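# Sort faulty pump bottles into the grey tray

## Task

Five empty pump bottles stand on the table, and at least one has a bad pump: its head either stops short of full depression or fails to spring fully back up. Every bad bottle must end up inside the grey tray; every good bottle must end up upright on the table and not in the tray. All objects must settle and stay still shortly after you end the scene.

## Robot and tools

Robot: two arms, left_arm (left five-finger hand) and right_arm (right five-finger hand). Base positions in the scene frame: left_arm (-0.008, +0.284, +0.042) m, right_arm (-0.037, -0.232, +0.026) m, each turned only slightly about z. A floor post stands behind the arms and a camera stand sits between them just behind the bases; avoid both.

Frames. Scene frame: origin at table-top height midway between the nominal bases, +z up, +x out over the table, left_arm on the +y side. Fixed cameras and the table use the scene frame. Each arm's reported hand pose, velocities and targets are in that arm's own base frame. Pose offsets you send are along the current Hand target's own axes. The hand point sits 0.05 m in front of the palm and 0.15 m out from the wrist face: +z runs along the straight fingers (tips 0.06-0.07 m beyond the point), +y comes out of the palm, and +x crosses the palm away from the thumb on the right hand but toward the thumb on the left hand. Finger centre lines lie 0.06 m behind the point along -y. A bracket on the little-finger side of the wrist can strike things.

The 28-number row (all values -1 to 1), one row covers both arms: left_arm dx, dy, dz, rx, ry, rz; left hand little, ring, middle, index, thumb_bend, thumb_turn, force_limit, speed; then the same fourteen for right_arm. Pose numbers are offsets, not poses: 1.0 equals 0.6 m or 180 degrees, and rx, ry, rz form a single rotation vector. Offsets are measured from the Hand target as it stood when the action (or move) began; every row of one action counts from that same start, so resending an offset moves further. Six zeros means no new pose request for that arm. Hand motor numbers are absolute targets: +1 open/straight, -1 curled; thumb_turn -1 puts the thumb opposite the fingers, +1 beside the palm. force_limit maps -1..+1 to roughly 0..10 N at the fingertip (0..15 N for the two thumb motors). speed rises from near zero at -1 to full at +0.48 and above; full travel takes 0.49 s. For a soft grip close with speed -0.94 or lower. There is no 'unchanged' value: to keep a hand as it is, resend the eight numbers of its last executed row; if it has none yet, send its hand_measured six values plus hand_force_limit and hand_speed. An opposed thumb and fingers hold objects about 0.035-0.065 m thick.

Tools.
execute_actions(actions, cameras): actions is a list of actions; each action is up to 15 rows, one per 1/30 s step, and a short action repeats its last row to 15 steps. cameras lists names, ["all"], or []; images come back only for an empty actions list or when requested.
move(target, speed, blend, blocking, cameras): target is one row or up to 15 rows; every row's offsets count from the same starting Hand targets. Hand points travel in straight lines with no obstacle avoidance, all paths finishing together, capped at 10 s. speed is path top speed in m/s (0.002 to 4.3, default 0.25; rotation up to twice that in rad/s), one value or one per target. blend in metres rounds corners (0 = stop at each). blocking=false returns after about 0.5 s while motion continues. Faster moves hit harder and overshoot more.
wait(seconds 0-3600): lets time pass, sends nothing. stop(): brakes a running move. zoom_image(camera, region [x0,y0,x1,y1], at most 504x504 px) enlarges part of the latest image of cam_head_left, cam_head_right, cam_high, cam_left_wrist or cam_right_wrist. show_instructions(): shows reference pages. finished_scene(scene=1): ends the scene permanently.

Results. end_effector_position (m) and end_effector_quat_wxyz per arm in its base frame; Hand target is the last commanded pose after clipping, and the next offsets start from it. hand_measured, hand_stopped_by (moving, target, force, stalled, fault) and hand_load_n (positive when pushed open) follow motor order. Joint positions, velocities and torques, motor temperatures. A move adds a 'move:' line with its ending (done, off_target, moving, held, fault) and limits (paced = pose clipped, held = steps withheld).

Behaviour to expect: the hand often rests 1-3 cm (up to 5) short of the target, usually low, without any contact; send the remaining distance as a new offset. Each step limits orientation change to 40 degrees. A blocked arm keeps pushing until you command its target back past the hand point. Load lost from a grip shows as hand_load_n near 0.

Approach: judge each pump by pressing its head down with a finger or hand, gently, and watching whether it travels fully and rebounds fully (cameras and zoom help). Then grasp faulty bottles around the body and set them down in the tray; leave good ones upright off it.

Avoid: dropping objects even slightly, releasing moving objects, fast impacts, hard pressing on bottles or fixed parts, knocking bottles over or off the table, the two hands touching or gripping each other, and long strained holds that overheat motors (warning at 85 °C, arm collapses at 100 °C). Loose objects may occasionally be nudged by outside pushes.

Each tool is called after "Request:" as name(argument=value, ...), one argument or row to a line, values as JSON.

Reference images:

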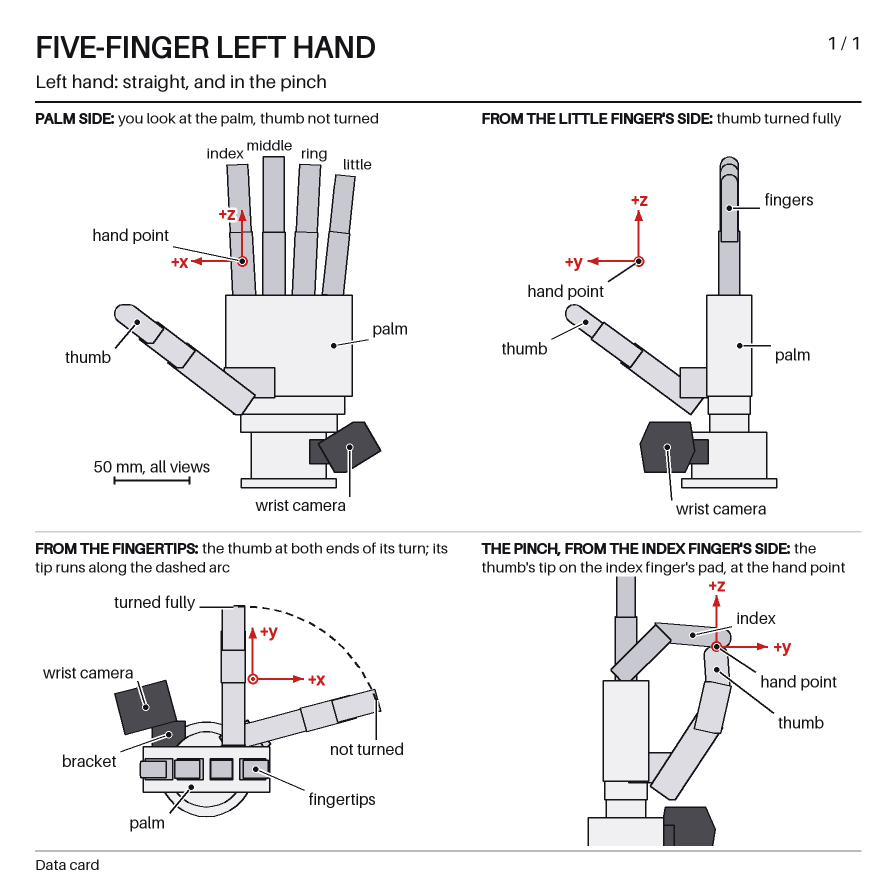

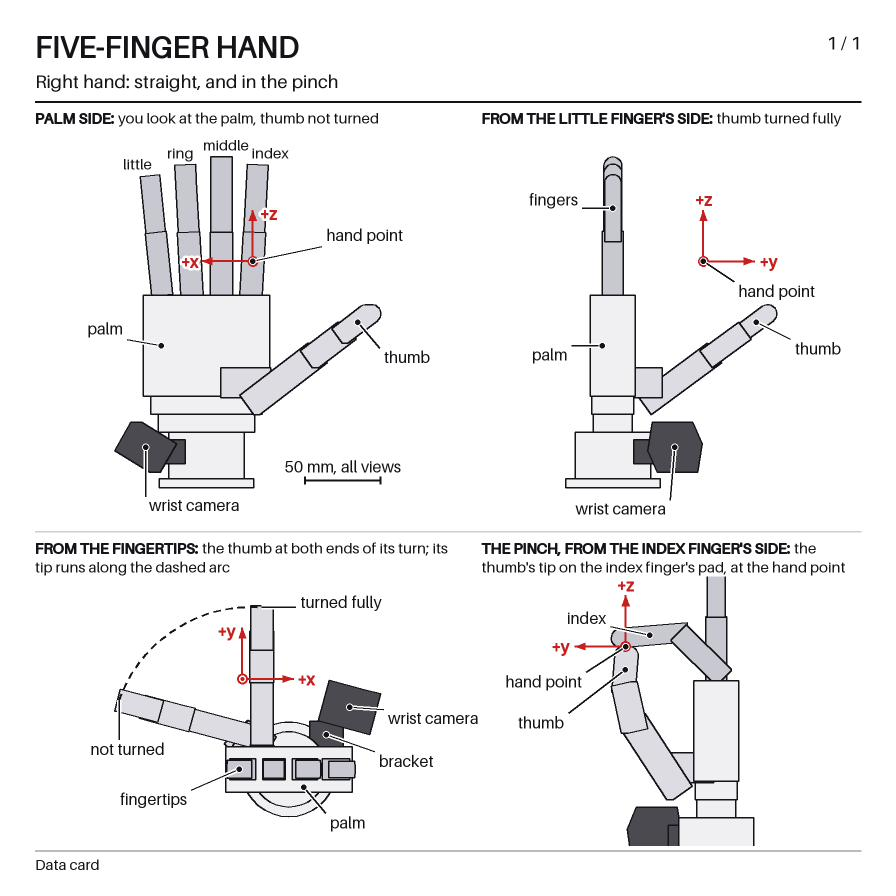

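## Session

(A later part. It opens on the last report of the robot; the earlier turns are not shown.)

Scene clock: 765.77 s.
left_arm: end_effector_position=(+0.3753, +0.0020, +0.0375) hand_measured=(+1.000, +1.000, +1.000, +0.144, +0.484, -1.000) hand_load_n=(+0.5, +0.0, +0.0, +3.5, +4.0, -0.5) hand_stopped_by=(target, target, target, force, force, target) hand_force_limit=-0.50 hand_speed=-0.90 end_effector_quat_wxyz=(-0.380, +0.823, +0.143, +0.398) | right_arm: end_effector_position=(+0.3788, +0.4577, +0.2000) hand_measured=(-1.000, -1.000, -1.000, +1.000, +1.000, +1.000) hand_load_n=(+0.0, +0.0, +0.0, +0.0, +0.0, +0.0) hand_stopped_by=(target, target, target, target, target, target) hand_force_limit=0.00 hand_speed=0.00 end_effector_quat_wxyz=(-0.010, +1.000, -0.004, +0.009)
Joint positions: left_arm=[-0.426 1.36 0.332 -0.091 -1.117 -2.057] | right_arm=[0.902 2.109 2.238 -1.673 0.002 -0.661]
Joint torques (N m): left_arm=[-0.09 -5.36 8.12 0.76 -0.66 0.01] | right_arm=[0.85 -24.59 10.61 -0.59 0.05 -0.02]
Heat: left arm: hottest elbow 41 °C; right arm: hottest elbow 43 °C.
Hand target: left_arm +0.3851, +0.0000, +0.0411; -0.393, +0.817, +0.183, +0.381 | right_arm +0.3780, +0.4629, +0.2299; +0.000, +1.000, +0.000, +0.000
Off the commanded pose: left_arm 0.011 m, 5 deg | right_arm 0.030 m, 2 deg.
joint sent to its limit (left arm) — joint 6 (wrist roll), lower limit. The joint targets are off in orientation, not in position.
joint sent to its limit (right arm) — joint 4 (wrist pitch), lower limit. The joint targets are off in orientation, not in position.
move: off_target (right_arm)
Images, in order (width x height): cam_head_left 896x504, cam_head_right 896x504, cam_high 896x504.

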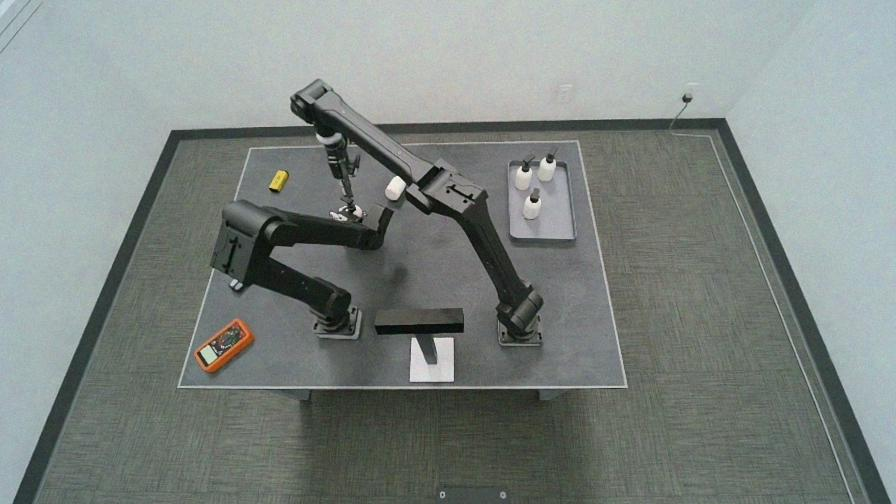

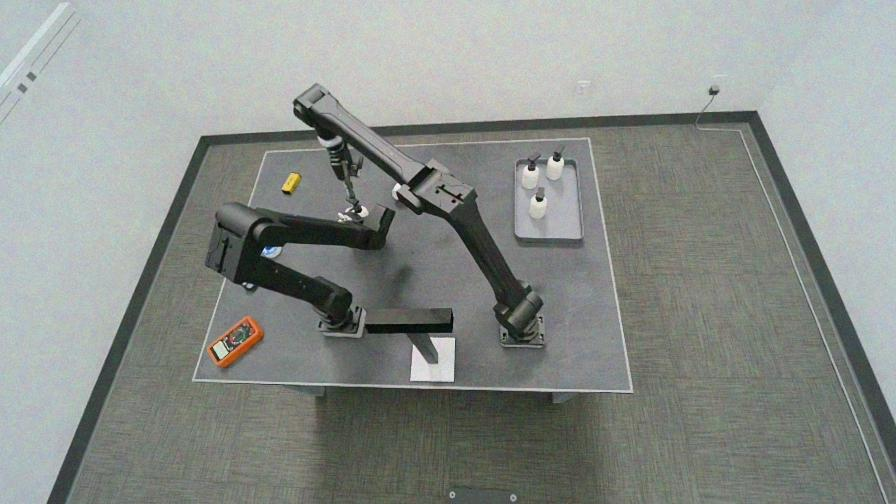

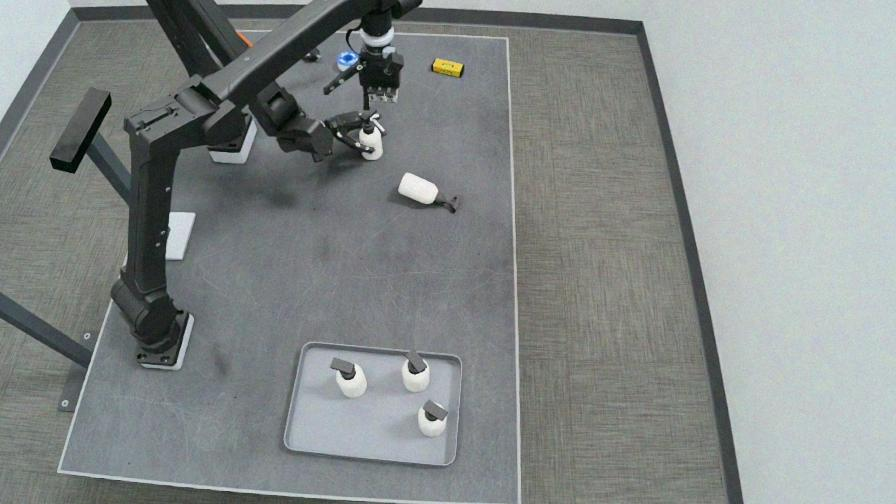

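Request:
move(
  target=[
    [0,0,0,0,0,0,1,1,1,0.85,0.85,-1,-0.5,-0.8,0,0,-0.15,0,0,0,-1,-1,-1,1,1,1,0,0],
    [0,-0.143,-0.1146,0,0,0,1,1,1,0.85,0.85,-1,-0.5,-0.8,0.0367,0.7717,-0.20,0,0,0,-1,-1,-1,1,1,1,0,0],
  ],
  speed=[0.08, 0.2],
  cameras=["cam_high","cam_head_left","cam_left_wrist"],
)

Request:
zoom_image(
  camera="cam_high",
  region=[330, 90, 480, 230],
)

Request:
zoom_image(
  camera="cam_head_left",
  region=[310, 140, 430, 260],
)

Scene clock: 772.73 s.
left_arm: end_effector_position=(+0.3041, +0.0021, +0.1134) hand_measured=(+1.000, +1.000, +1.000, +0.850, +0.850, -1.000) hand_load_n=(+0.0, +0.0, +0.0, +0.5, +0.0, +0.0) hand_stopped_by=(target, target, target, target, target, target) hand_force_limit=-0.50 hand_speed=-0.80 end_effector_quat_wxyz=(-0.352, +0.831, +0.102, +0.420) | right_arm: end_effector_position=(+0.4061, +0.0053, +0.3424) hand_measured=(-1.000, -1.000, -1.000, +1.000, +1.000, +1.000) hand_load_n=(+0.0, +0.0, +0.0, +0.0, +0.0, +0.0) hand_stopped_by=(target, target, target, target, target, target) hand_force_limit=0.00 hand_speed=0.00 end_effector_quat_wxyz=(-0.003, +0.997, +0.001, +0.078)
Joint positions: left_arm=[-0.531 0.715 0.264 -0.658 -1.106 -2.057] | right_arm=[0.159 1.415 1.673 -1.673 0.019 -1.416]
Joint torques (N m): left_arm=[-1.32 -1.96 8.81 0.69 -0.58 0.01] | right_arm=[-0.5 -12.69 7.8 -0.28 0.18 -0.1]
Heat: left arm: hottest elbow 41 °C; right arm: hottest elbow 43 °C.
Hand target: left_arm +0.3009, -0.0003, +0.1119; -0.393, +0.817, +0.183, +0.381 | right_arm +0.3996, -0.0001, +0.3498; +0.000, +1.000, +0.000, +0.000
Off the commanded pose: left_arm 0.004 m, 11 deg | right_arm 0.011 m, 9 deg.
joint sent to its limit (left arm) — joint 6 (wrist roll), lower limit. The joint targets are off in orientation, not in position.
joint sent to its limit (right arm) — joint 4 (wrist pitch), lower limit. The joint targets are off in orientation, not in position.
move: off_target (left_arm, right_arm)
cam_left_wrist: T_world_to_cam=[[-0.32298, 0.67187, 0.66654, 0.01988], [0.32807, -0.58113, 0.74475, -0.18155], [0.88772, 0.45921, -0.03273, -0.15107]] pos_world=[0.20009, -0.04948, 0.11701]
Images, in order (width x height): cam_head_left 896x504, cam_high 896x504, cam_left_wrist 672x504.

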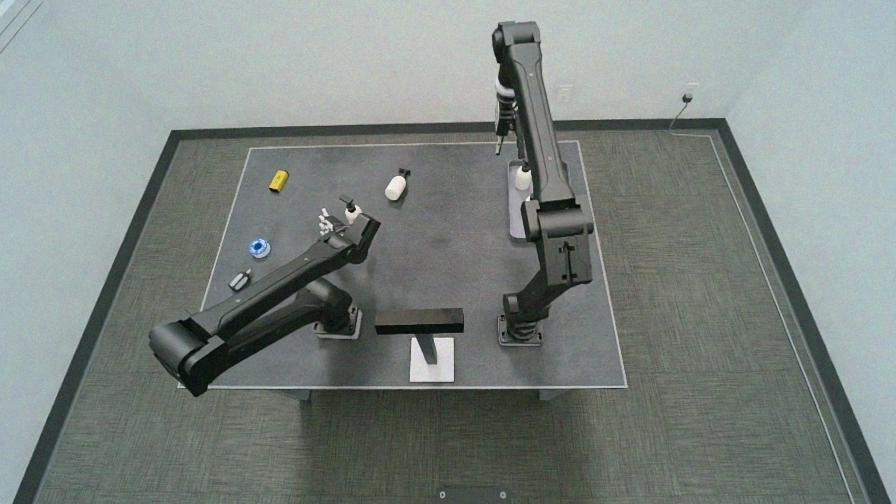

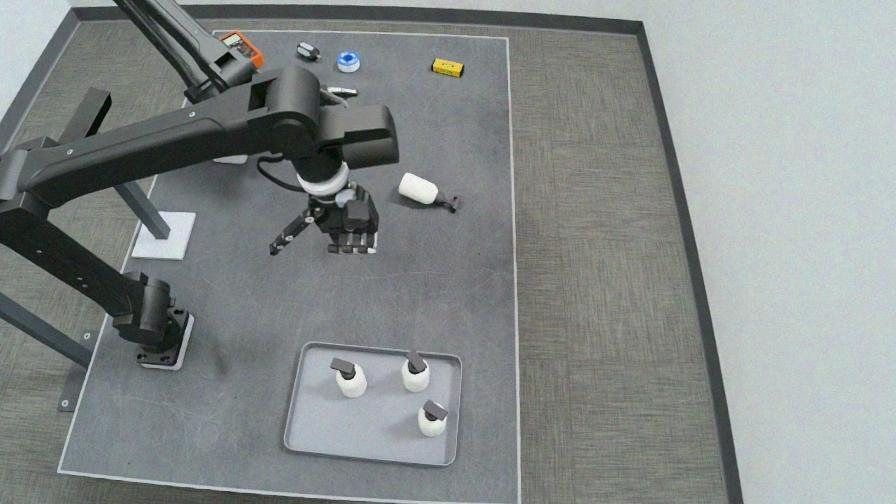

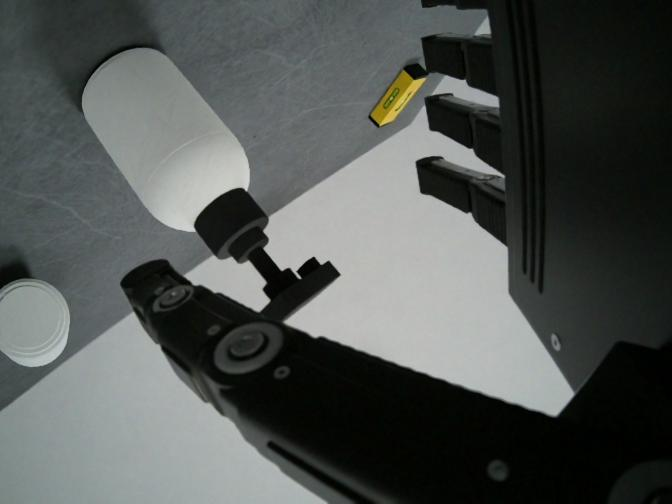

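Scaled by 3.360 from the camera's image (finer frame: 1280x720).

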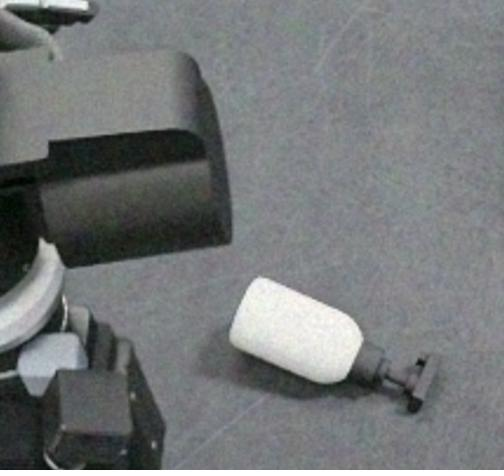

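Scaled by 4.200 from the camera's image (finer frame: 1280x720).

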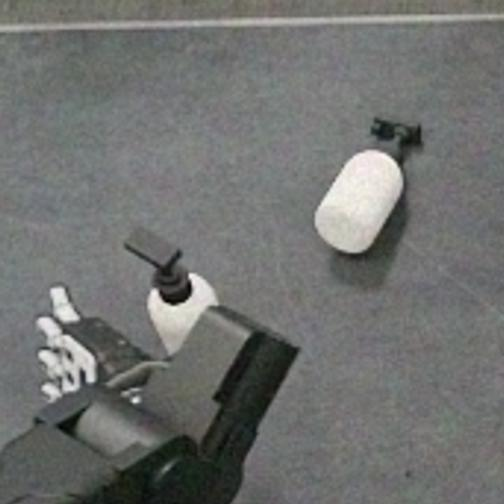

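Request:
execute_actions(
  actions=[],
)

Scene clock: 775.97 s.
left_arm: end_effector_position=(+0.3040, +0.0021, +0.1134) hand_measured=(+1.000, +1.000, +1.000, +0.850, +0.850, -1.000) hand_load_n=(+0.0, +0.0, +0.0, +0.0, +0.0, +0.0) hand_stopped_by=(target, target, target, target, target, target) hand_force_limit=-0.50 hand_speed=-0.80 end_effector_quat_wxyz=(-0.352, +0.831, +0.102, +0.419) | right_arm: end_effector_position=(+0.4061, +0.0053, +0.3424) hand_measured=(-1.000, -1.000, -1.000, +1.000, +1.000, +1.000) hand_load_n=(+0.0, +0.0, +0.0, +0.0, +0.0, +0.0) hand_stopped_by=(target, target, target, target, target, target) hand_force_limit=0.00 hand_speed=0.00 end_effector_quat_wxyz=(-0.003, +0.997, +0.002, +0.078)
Joint positions: left_arm=[-0.531 0.715 0.264 -0.658 -1.106 -2.057] | right_arm=[0.159 1.415 1.673 -1.673 0.019 -1.417]
Joint velocities: within noise
Joint torques (N m): left_arm=[-1.32 -1.96 8.83 0.7 -0.57 0.01] | right_arm=[-0.5 -12.69 7.79 -0.28 0.18 -0.09]
Motor temperatures (°C): left_arm=[29 29 41 29 34 29] | right_arm=[34 35 43 31 31 34]
Heat: left arm: hottest elbow 41 °C; right arm: hottest elbow 43 °C.
Hand target: left_arm +0.3008, -0.0003, +0.1119; -0.393, +0.817, +0.183, +0.381 | right_arm +0.3997, -0.0001, +0.3498; +0.000, +1.000, +0.000, +0.000
Off the commanded pose: left_arm 0.004 m, 11 deg | right_arm 0.011 m, 9 deg.
camera_calibration:
cam_left_wrist: T_world_to_cam=[[-0.32276, 0.67176, 0.66676, 0.01977], [0.3283, -0.58127, 0.74455, -0.18154], [0.88772, 0.45921, -0.03293, -0.15096]] pos_world=[0.19999, -0.04948, 0.11701]
cam_right_wrist: T_world_to_cam=[[0.22503, -0.97435, -0.00359, -0.07853], [-0.90008, -0.20928, 0.38217, 0.23321], [-0.37312, -0.08277, -0.92408, 0.57566]] pos_world=[0.44237, 0.01993, 0.44255]

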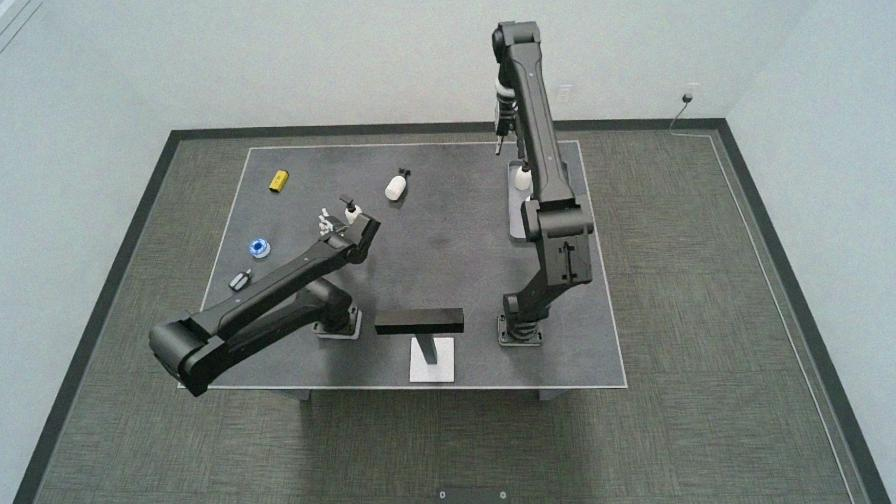

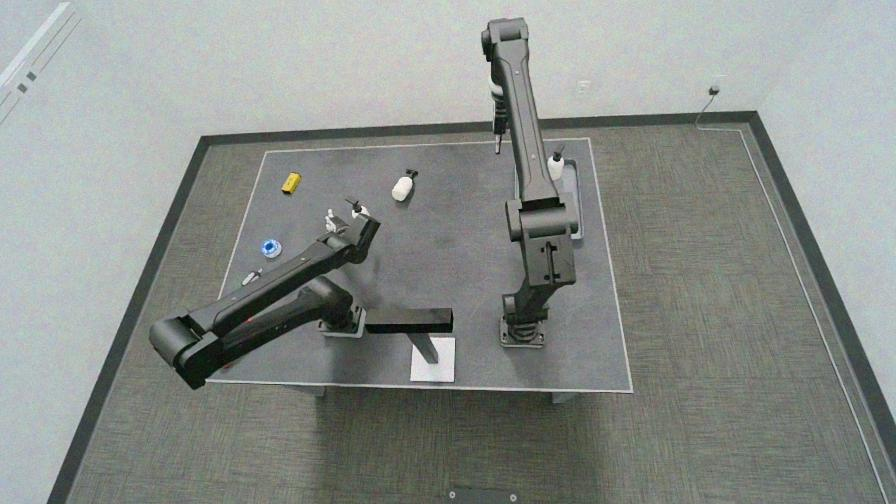

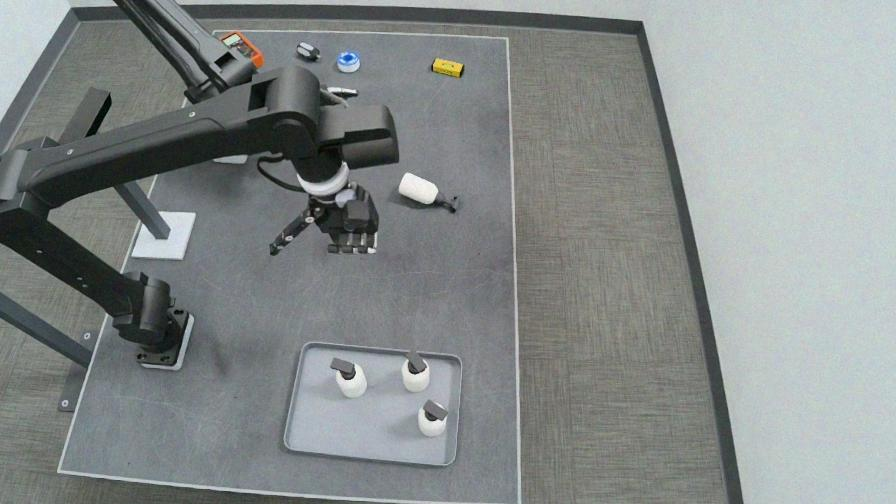

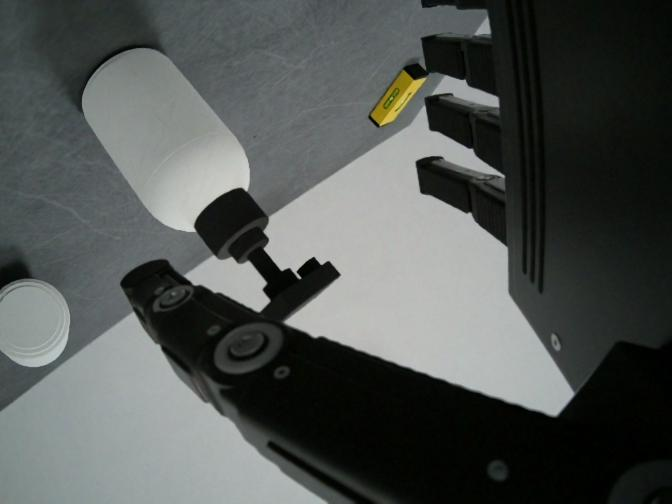

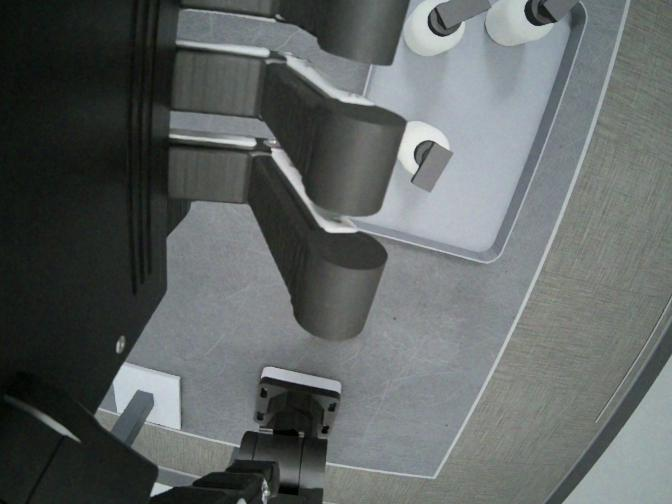

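Request:
move(
  target=[
    [0.1788,-0.1173,-0.0938,0,0,0,1,1,1,0.85,0.85,-1,-0.5,-0.8,-0.083,0.1,0,0,0,0,-1,-1,-1,1,1,1,0,0],
  ],
  speed=0.2,
  cameras=["cam_left_wrist"],
)

Scene clock: 783.77 s.
left_arm: end_effector_position=(+0.2972, +0.0050, +0.2270) hand_measured=(+1.000, +1.000, +1.000, +0.850, +0.850, -1.000) hand_load_n=(+0.0, +0.0, +0.0, +0.0, +0.0, +0.0) hand_stopped_by=(target, target, target, target, target, target) hand_force_limit=-0.50 hand_speed=-0.80 end_effector_quat_wxyz=(-0.361, +0.837, +0.088, +0.401) | right_arm: end_effector_position=(+0.3567, -0.0546, +0.3436) hand_measured=(-1.000, -1.000, -1.000, +1.000, +1.000, +1.000) hand_load_n=(+0.0, +0.0, +0.0, +0.0, +0.0, +0.0) hand_stopped_by=(target, target, target, target, target, target) hand_force_limit=0.00 hand_speed=0.00 end_effector_quat_wxyz=(+0.010, +0.997, +0.002, +0.081)
Joint positions: left_arm=[-0.531 0.579 0.555 -1.133 -1.097 -2.057] | right_arm=[0.028 1.271 1.535 -1.673 0.023 -1.549]
Joint torques (N m): left_arm=[-0.97 -1.32 14.58 0.65 -0.59 0.02] | right_arm=[-0.91 -9.99 7.86 -0.27 0.18 -0.08]
Heat: left arm: hottest elbow 42 °C; right arm: hottest elbow 42 °C.
Hand target: left_arm +0.3009, -0.0004, +0.2520; -0.393, +0.817, +0.183, +0.381 | right_arm +0.3499, -0.0601, +0.3497; +0.000, +1.000, +0.000, +0.000
Off the commanded pose: left_arm 0.026 m, 12 deg | right_arm 0.011 m, 9 deg.
joint sent to its limit (left arm) — joint 6 (wrist roll), lower limit. The joint targets are off in orientation, not in position.
joint sent to its limit (right arm) — joint 4 (wrist pitch), lower limit. The joint targets are off in orientation, not in position.
move: off_target (left_arm, right_arm)
cam_left_wrist: T_world_to_cam=[[-0.28872, 0.66075, 0.69286, -0.07617], [0.36038, -0.59546, 0.71803, -0.26572], [0.887, 0.457, -0.0662, -0.13467]] pos_world=[0.19321, -0.04635, 0.23465]

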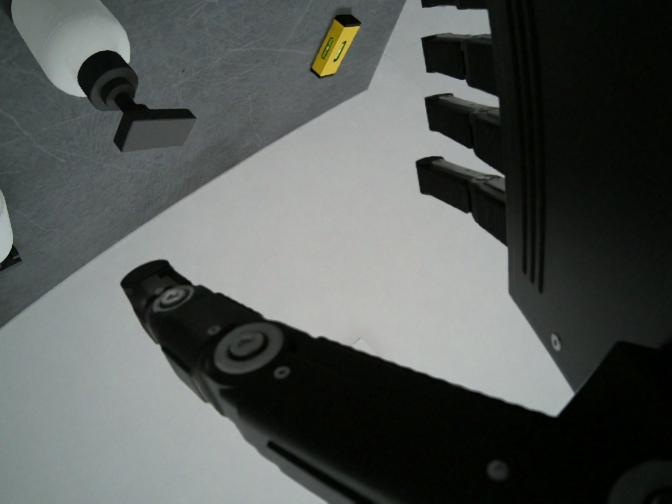

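Request:
move(
  target=[
    [0.1607,0.2747,-0.0367,0,-0.1736,0.2167,1,1,1,0.75,0.7,-1,-0.5,-0.8,0,0,0,0,0,0,-1,-1,-1,1,1,1,0,0],
  ],
  speed=0.25,
  cameras=["cam_left_wrist","cam_head_left"],
)

Scene clock: 787.87 s.
left_arm: end_effector_position=(+0.4408, -0.1177, +0.2436) hand_measured=(+1.000, +1.000, +1.000, +0.750, +0.700, -1.000) hand_load_n=(+0.0, +0.0, -0.5, +0.0, +0.0, +0.0) hand_stopped_by=(target, target, target, target, target, target) hand_force_limit=-0.50 hand_speed=-0.80 end_effector_quat_wxyz=(-0.375, +0.921, -0.047, +0.098) | right_arm: end_effector_position=(+0.3567, -0.0546, +0.3436) hand_measured=(-1.000, -1.000, -1.000, +1.000, +1.000, +1.000) hand_load_n=(+0.0, +0.0, +0.0, +0.0, +0.0, +0.0) hand_stopped_by=(target, target, target, target, target, target) hand_force_limit=0.00 hand_speed=0.00 end_effector_quat_wxyz=(+0.010, +0.997, +0.002, +0.081)
Joint positions: left_arm=[-0.499 1.477 1.414 -1.7 -0.777 -2.047] | right_arm=[0.028 1.271 1.535 -1.673 0.023 -1.549]
Joint torques (N m): left_arm=[-0.09 -10.87 13.16 -0.36 -0.45 0.18] | right_arm=[-0.91 -9.99 7.87 -0.27 0.19 -0.09]
Heat: left arm: hottest elbow 42 °C; right arm: hottest elbow 42 °C.
Hand target: left_arm +0.4510, -0.1204, +0.2519; -0.433, +0.901, +0.001, +0.000 | right_arm +0.3499, -0.0601, +0.3497; +0.000, +1.000, +0.000, +0.000
Off the commanded pose: left_arm 0.013 m, 14 deg | right_arm 0.011 m, 9 deg.
joint sent to its limit (left arm) — joint 4 (wrist pitch), lower limit. The joint targets are off in orientation, not in position.
joint sent to its limit (right arm) — joint 4 (wrist pitch), lower limit. The joint targets are off in orientation, not in position.
move: off_target (left_arm)
cam_left_wrist: T_world_to_cam=[[0.22878, 0.64658, 0.72773, -0.20335], [0.72391, -0.61281, 0.3169, -0.46694], [0.65086, 0.45431, -0.60826, 0.03092]] pos_world=[0.36442, -0.16871, 0.31476]
Images, in order (width x height): cam_head_left 896x504, cam_left_wrist 672x504.

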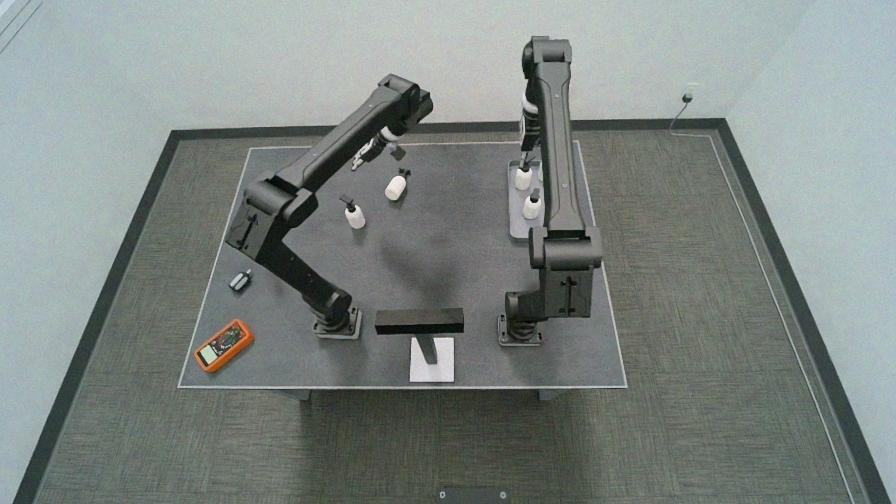

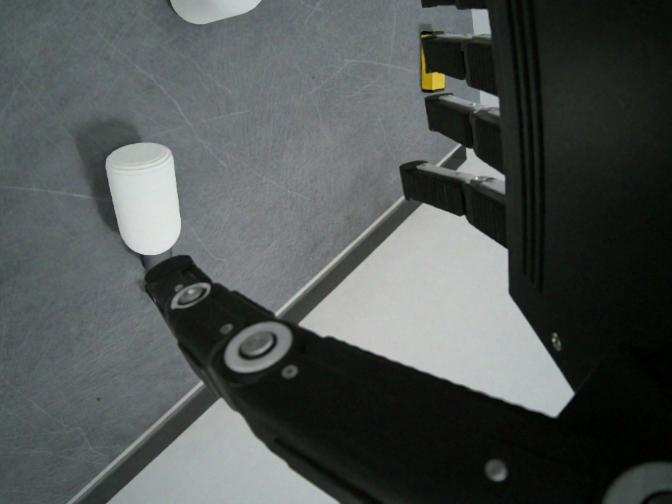

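Request:
move(
  target=[
    [0.12,0.1716,0.1375,0,0.0997,0.0799,1,1,1,0.75,0.7,-1,-0.5,-0.8,0,0,0,0,0,0,-1,-1,-1,1,1,1,0,0],
  ],
  speed=0.2,
  cameras=["cam_left_wrist","cam_head_left"],
)

Scene clock: 793.43 s.
left_arm: end_effector_position=(+0.5238, -0.1255, +0.1291) hand_measured=(+1.000, +1.000, +1.000, +0.750, +0.700, -1.000) hand_load_n=(+0.0, +0.0, -0.5, +0.0, +0.0, +0.0) hand_stopped_by=(target, target, target, target, target, target) hand_force_limit=-0.50 hand_speed=-0.80 end_effector_quat_wxyz=(-0.422, +0.884, -0.175, +0.095) | right_arm: end_effector_position=(+0.3567, -0.0546, +0.3436) hand_measured=(-1.000, -1.000, -1.000, +1.000, +1.000, +1.000) hand_load_n=(+0.0, +0.0, +0.0, +0.0, +0.0, +0.0) hand_stopped_by=(target, target, target, target, target, target) hand_force_limit=0.00 hand_speed=0.00 end_effector_quat_wxyz=(+0.010, +0.997, +0.002, +0.081)
Joint positions: left_arm=[-0.45 1.706 1.371 -1.277 -0.894 -1.649] | right_arm=[0.028 1.271 1.535 -1.673 0.023 -1.549]
Joint torques (N m): left_arm=[-0.09 -14.92 7.87 0.66 -0.65 0.2] | right_arm=[-0.85 -9.99 7.87 -0.27 0.18 -0.09]
Heat: left arm: hottest elbow 43 °C; right arm: hottest elbow 42 °C.
Hand target: left_arm +0.5229, -0.1202, +0.1197; -0.425, +0.883, -0.179, +0.086 | right_arm +0.3499, -0.0601, +0.3497; +0.000, +1.000, +0.000, +0.000
Off the commanded pose: left_arm 0.011 m, 1 deg | right_arm 0.011 m, 9 deg.
joint sent to its limit (right arm) — joint 4 (wrist pitch), lower limit. The joint targets are off in orientation, not in position.
move: off_target (left_arm)
cam_left_wrist: T_world_to_cam=[[0.42604, 0.46512, 0.77599, -0.2663], [0.58369, -0.79664, 0.15704, -0.42452], [0.69123, 0.38604, -0.61089, -0.11861]] pos_world=[0.44323, -0.16855, 0.20085]
Images, in order (width x height): cam_head_left 896x504, cam_left_wrist 672x504.

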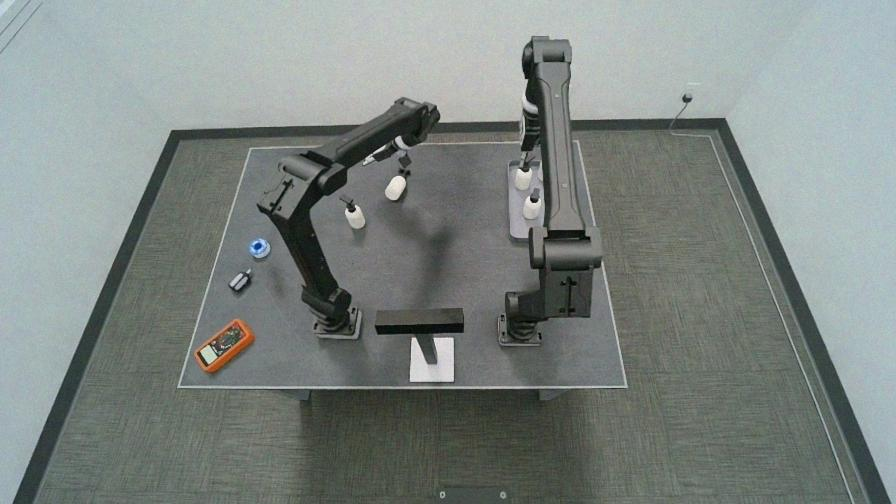

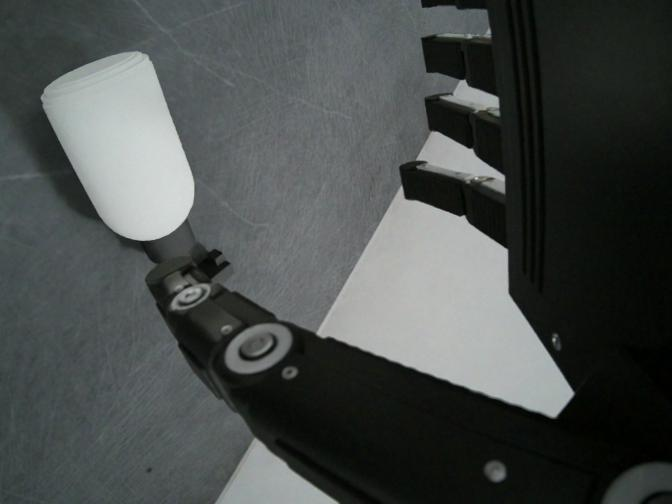

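Request:
move(
  target=[
    [-0.0105,0.1072,0.0848,0,0,0,1,1,1,0.75,0.7,-1,-0.5,-0.8,0,0,0,0,0,0,-1,-1,-1,1,1,1,0,0],
  ],
  speed=0.12,
  cameras=["cam_left_wrist","cam_high"],
)

Scene clock: 797.43 s.
left_arm: end_effector_position=(+0.5187, -0.1230, +0.0504) hand_measured=(+1.000, +1.000, +1.000, +0.750, +0.700, -1.000) hand_load_n=(+0.0, +0.0, +0.0, +0.0, +0.0, +0.0) hand_stopped_by=(target, target, target, target, target, target) hand_force_limit=-0.50 hand_speed=-0.80 end_effector_quat_wxyz=(-0.422, +0.885, -0.175, +0.097) | right_arm: end_effector_position=(+0.3567, -0.0546, +0.3436) hand_measured=(-1.000, -1.000, -1.000, +1.000, +1.000, +1.000) hand_load_n=(+0.0, +0.0, +0.0, +0.0, +0.0, +0.0) hand_stopped_by=(target, target, target, target, target, target) hand_force_limit=0.00 hand_speed=0.00 end_effector_quat_wxyz=(+0.010, +0.997, +0.002, +0.081)
Joint positions: left_arm=[-0.45 1.777 1.241 -1.072 -0.894 -1.649] | right_arm=[0.028 1.271 1.535 -1.673 0.023 -1.549]
Joint torques (N m): left_arm=[-0.21 -14.27 7.27 0.65 -0.65 0.17] | right_arm=[-0.85 -9.99 7.86 -0.27 0.18 -0.09]
Heat: left arm: hottest elbow 42 °C; right arm: hottest elbow 42 °C.
Hand target: left_arm +0.5169, -0.1181, +0.0378; -0.425, +0.883, -0.179, +0.086 | right_arm +0.3499, -0.0601, +0.3497; +0.000, +1.000, +0.000, +0.000
Off the commanded pose: left_arm 0.014 m, 1 deg | right_arm 0.011 m, 9 deg.
joint sent to its limit (right arm) — joint 4 (wrist pitch), lower limit. The joint targets are off in orientation, not in position.
move: off_target (left_arm)
cam_left_wrist: T_world_to_cam=[[0.42306, 0.46647, 0.77681, -0.20255], [0.58288, -0.79648, 0.16084, -0.40699], [0.69374, 0.38474, -0.60886, -0.16565]] pos_world=[0.43783, -0.16595, 0.12194]
Images, in order (width x height): cam_high 896x504, cam_left_wrist 672x504.

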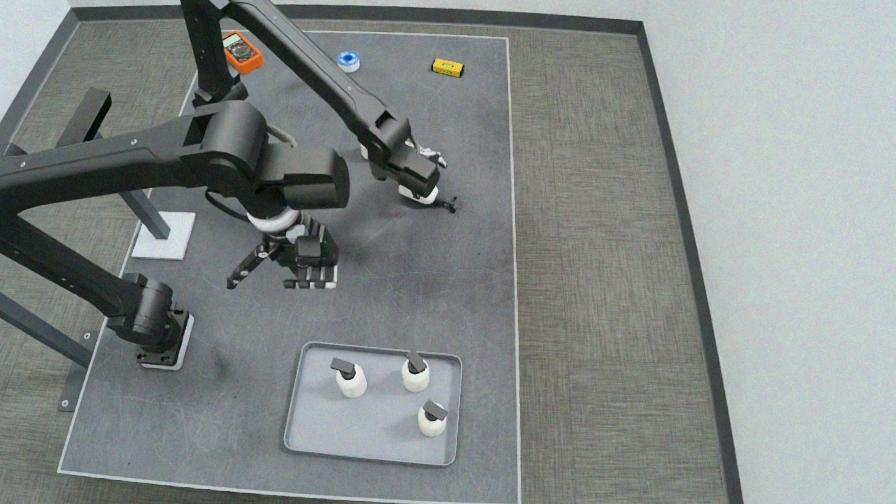

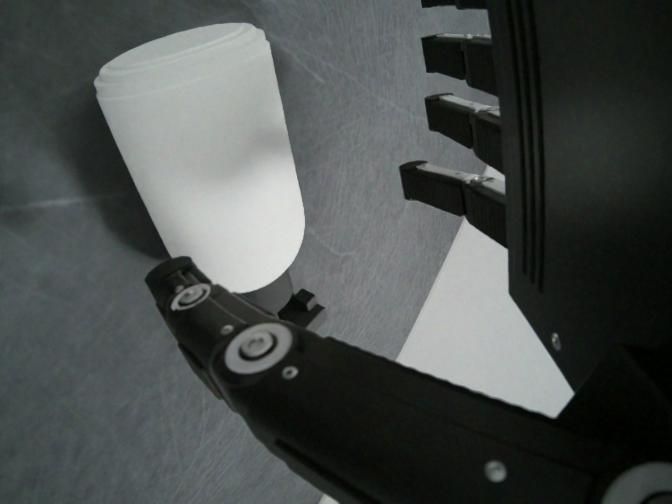

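Request:
move(
  target=[
    [0.0028,0.0536,0.0398,0,0,0,1,1,1,0.75,0.7,-1,-0.5,-0.8,0,0,0,0,0,0,-1,-1,-1,1,1,1,0,0],
  ],
  speed=0.08,
  cameras=["cam_left_wrist","cam_high"],
)

Scene clock: 800.57 s.
left_arm: end_effector_position=(+0.5205, -0.1239, +0.0105) hand_measured=(+1.000, +1.000, +1.000, +0.750, +0.700, -1.000) hand_load_n=(+0.0, +0.0, +0.0, +0.0, +0.0, +0.0) hand_stopped_by=(target, target, target, target, target, target) hand_force_limit=-0.50 hand_speed=-0.80 end_effector_quat_wxyz=(-0.422, +0.884, -0.175, +0.095) | right_arm: end_effector_position=(+0.3567, -0.0546, +0.3436) hand_measured=(-1.000, -1.000, -1.000, +1.000, +1.000, +1.000) hand_load_n=(+0.0, +0.0, +0.0, +0.0, +0.0, +0.0) hand_stopped_by=(target, target, target, target, target, target) hand_force_limit=0.00 hand_speed=0.00 end_effector_quat_wxyz=(+0.010, +0.997, +0.002, +0.081)
Joint positions: left_arm=[-0.45 1.841 1.211 -0.981 -0.894 -1.649] | right_arm=[0.028 1.271 1.535 -1.673 0.023 -1.549]
Joint torques (N m): left_arm=[-0.44 -14.56 6.82 0.68 -0.64 0.12] | right_arm=[-0.85 -9.99 7.86 -0.27 0.19 -0.09]
Heat: left arm: hottest elbow 42 °C; right arm: hottest elbow 43 °C.
Hand target: left_arm +0.5179, -0.1201, -0.0021; -0.425, +0.883, -0.179, +0.086 | right_arm +0.3499, -0.0601, +0.3497; +0.000, +1.000, +0.000, +0.000
Off the commanded pose: left_arm 0.014 m, 1 deg | right_arm 0.011 m, 9 deg.
joint sent to its limit (right arm) — joint 4 (wrist pitch), lower limit. The joint targets are off in orientation, not in position.
move: off_target (left_arm)
cam_left_wrist: T_world_to_cam=[[0.425, 0.46551, 0.77633, -0.17303], [0.58324, -0.7967, 0.15843, -0.40247], [0.69225, 0.38545, -0.6101, -0.19005]] pos_world=[0.43983, -0.16684, 0.08215]
Images, in order (width x height): cam_high 896x504, cam_left_wrist 672x504.

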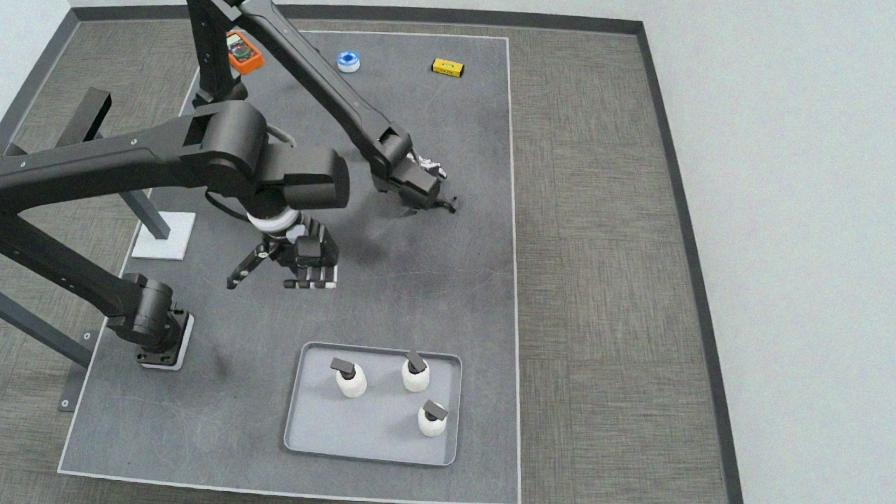

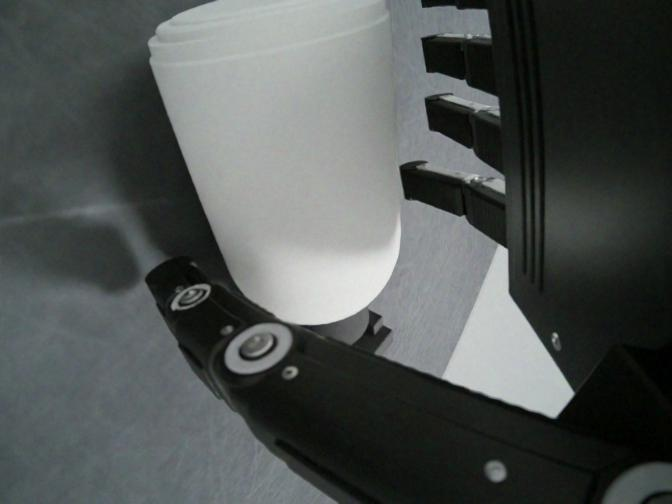

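Request:
move(
  target=[
    [0,0,0,0,0,0,1,1,1,-1,-1,-1,-0.5,-0.9,0,0,0,0,0,0,-1,-1,-1,1,1,1,0,0],
  ],
  speed=0.08,
  cameras=["cam_left_wrist","cam_high"],
)

Scene clock: 803.67 s.
left_arm: end_effector_position=(+0.5205, -0.1239, +0.0105) hand_measured=(+1.000, +1.000, +1.000, +0.258, +0.438, -1.000) hand_load_n=(+0.0, +0.0, +0.0, +4.5, +4.0, -0.5) hand_stopped_by=(target, target, target, force, force, target) hand_force_limit=-0.50 hand_speed=-0.90 end_effector_quat_wxyz=(-0.422, +0.884, -0.175, +0.095) | right_arm: end_effector_position=(+0.3567, -0.0546, +0.3436) hand_measured=(-1.000, -1.000, -1.000, +1.000, +1.000, +1.000) hand_load_n=(+0.0, +0.0, +0.0, +0.0, +0.0, +0.0) hand_stopped_by=(target, target, target, target, target, target) hand_force_limit=0.00 hand_speed=0.00 end_effector_quat_wxyz=(+0.010, +0.997, +0.002, +0.081)
Joint positions: left_arm=[-0.45 1.841 1.211 -0.981 -0.894 -1.649] | right_arm=[0.028 1.271 1.535 -1.673 0.023 -1.549]
Joint torques (N m): left_arm=[-0.38 -14.56 6.82 0.68 -0.64 0.12] | right_arm=[-0.85 -9.99 7.86 -0.27 0.19 -0.09]
Heat: left arm: hottest elbow 42 °C; right arm: hottest elbow 43 °C.
Hand target: left_arm +0.5178, -0.1201, -0.0021; -0.425, +0.883, -0.179, +0.086 | right_arm +0.3499, -0.0601, +0.3497; +0.000, +1.000, +0.000, +0.000
Off the commanded pose: left_arm 0.013 m, 1 deg | right_arm 0.011 m, 9 deg.
joint sent to its limit (right arm) — joint 4 (wrist pitch), lower limit. The joint targets are off in orientation, not in position.
move: done
cam_left_wrist: T_world_to_cam=[[0.425, 0.46551, 0.77633, -0.17303], [0.58324, -0.7967, 0.15843, -0.40247], [0.69225, 0.38545, -0.6101, -0.19005]] pos_world=[0.43983, -0.16684, 0.08215]
Images, in order (width x height): cam_high 896x504, cam_left_wrist 672x504.

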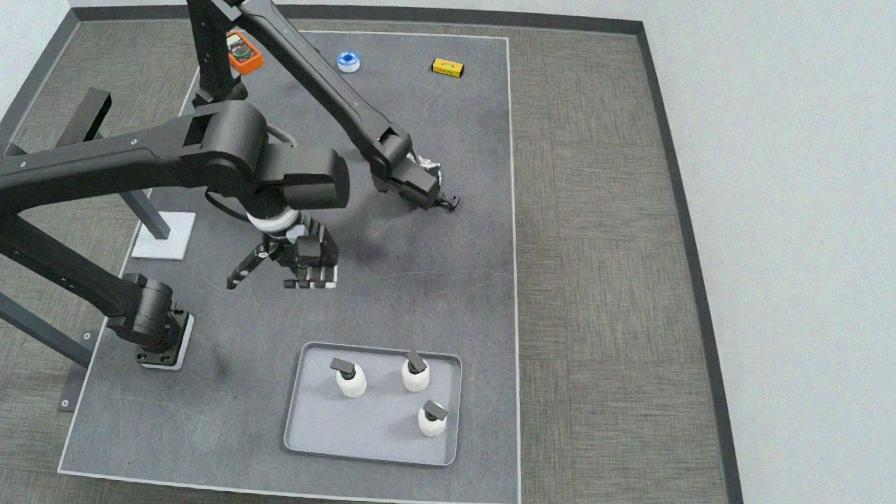

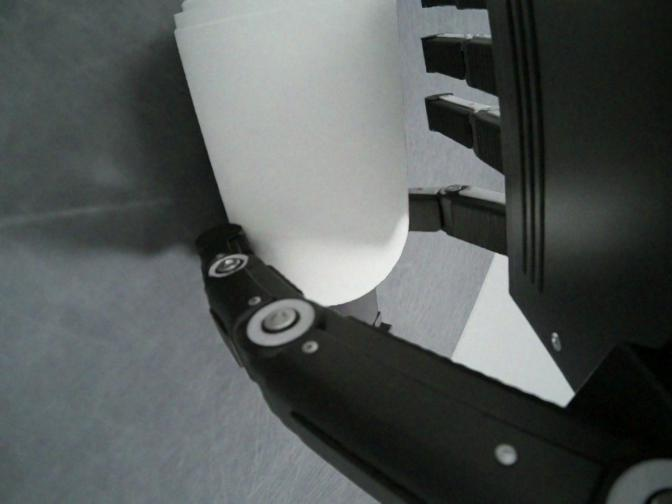

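Request:
move(
  target=[
    [0,-0.104,-0.0833,0,0,0,1,1,1,-1,-1,-1,-0.5,-0.9,0,0,0,0,0,0,-1,-1,-1,1,1,1,0,0],
    [-0.1393,-0.0052,-0.212,0,0,0,1,1,1,-1,-1,-1,-0.5,-0.9,0,0,0,0,0,0,-1,-1,-1,1,1,1,0,0],
    [-0.1393,-0.0052,-0.212,0,-0.1042,0.13,1,1,1,-1,-1,-1,-0.5,-0.9,0,0,0,0,0,0,-1,-1,-1,1,1,1,0,0],
  ],
  speed=[0.1,0.15,0.2],
  blend=[0.02,0,0],
  cameras=["cam_left_wrist","cam_high","cam_head_left"],
)

Scene clock: 814.77 s.
left_arm: end_effector_position=(+0.3944, -0.1739, +0.0783) hand_measured=(+1.000, +1.000, +1.000, +0.258, +0.438, -1.000) hand_load_n=(+0.0, +0.0, +0.0, +4.0, +4.0, -0.5) hand_stopped_by=(target, target, target, force, force, target) hand_force_limit=-0.50 hand_speed=-0.90 end_effector_quat_wxyz=(-0.435, +0.842, -0.302, -0.101) | right_arm: end_effector_position=(+0.3567, -0.0546, +0.3436) hand_measured=(-1.000, -1.000, -1.000, +1.000, +1.000, +1.000) hand_load_n=(+0.0, +0.0, +0.0, +0.0, +0.0, +0.0) hand_stopped_by=(target, target, target, target, target, target) hand_force_limit=0.00 hand_speed=0.00 end_effector_quat_wxyz=(+0.010, +0.997, +0.002, +0.081)
Joint positions: left_arm=[-0.639 1.823 1.362 -1.696 -0.764 -1.762] | right_arm=[0.028 1.271 1.535 -1.673 0.023 -1.549]
Joint torques (N m): left_arm=[-0.15 -13.98 10.76 -1.24 -0.39 0.21] | right_arm=[-0.91 -9.99 7.87 -0.27 0.18 -0.09]
Heat: left arm: hottest elbow 41 °C; right arm: hottest elbow 43 °C.
Hand target: left_arm +0.4030, -0.1772, +0.0797; -0.457, +0.831, -0.283, -0.146 | right_arm +0.3499, -0.0601, +0.3497; +0.000, +1.000, +0.000, +0.000
Off the commanded pose: left_arm 0.009 m, 6 deg | right_arm 0.011 m, 9 deg.
joint sent to its limit (left arm) — joint 4 (wrist pitch), lower limit. The joint targets are off in orientation, not in position.
joint sent to its limit (right arm) — joint 4 (wrist pitch), lower limit. The joint targets are off in orientation, not in position.
move: off_target (left_arm)
cam_left_wrist: T_world_to_cam=[[0.75926, 0.31826, 0.56766, -0.28992], [0.51076, -0.83196, -0.21671, -0.32763], [0.4033, 0.45448, -0.79423, 0.09837]] pos_world=[0.34779, -0.22501, 0.1717]
Images, in order (width x height): cam_head_left 896x504, cam_high 896x504, cam_left_wrist 672x504.

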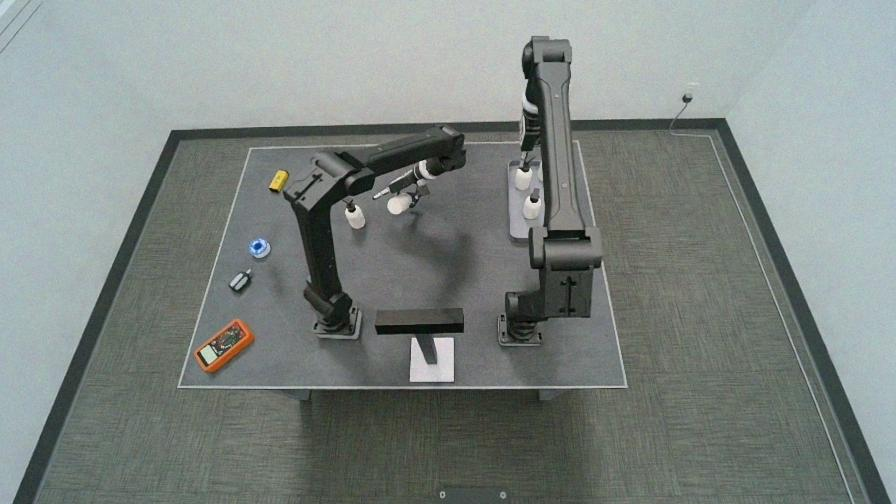

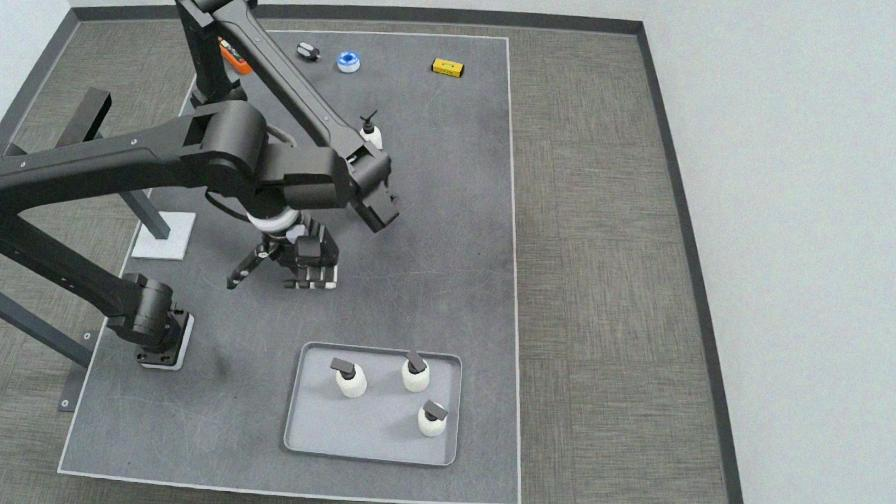

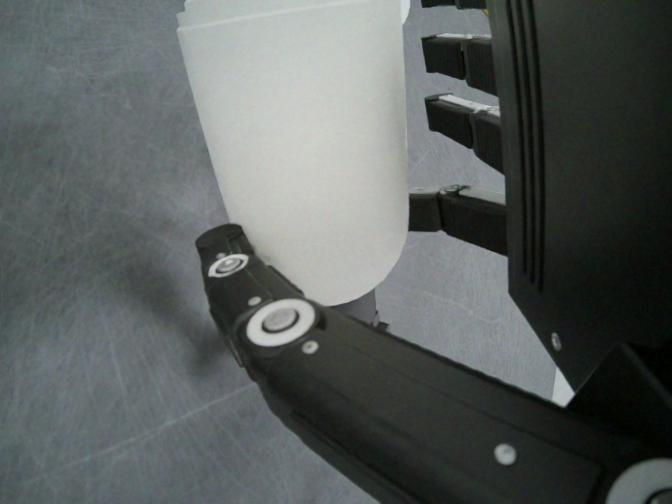

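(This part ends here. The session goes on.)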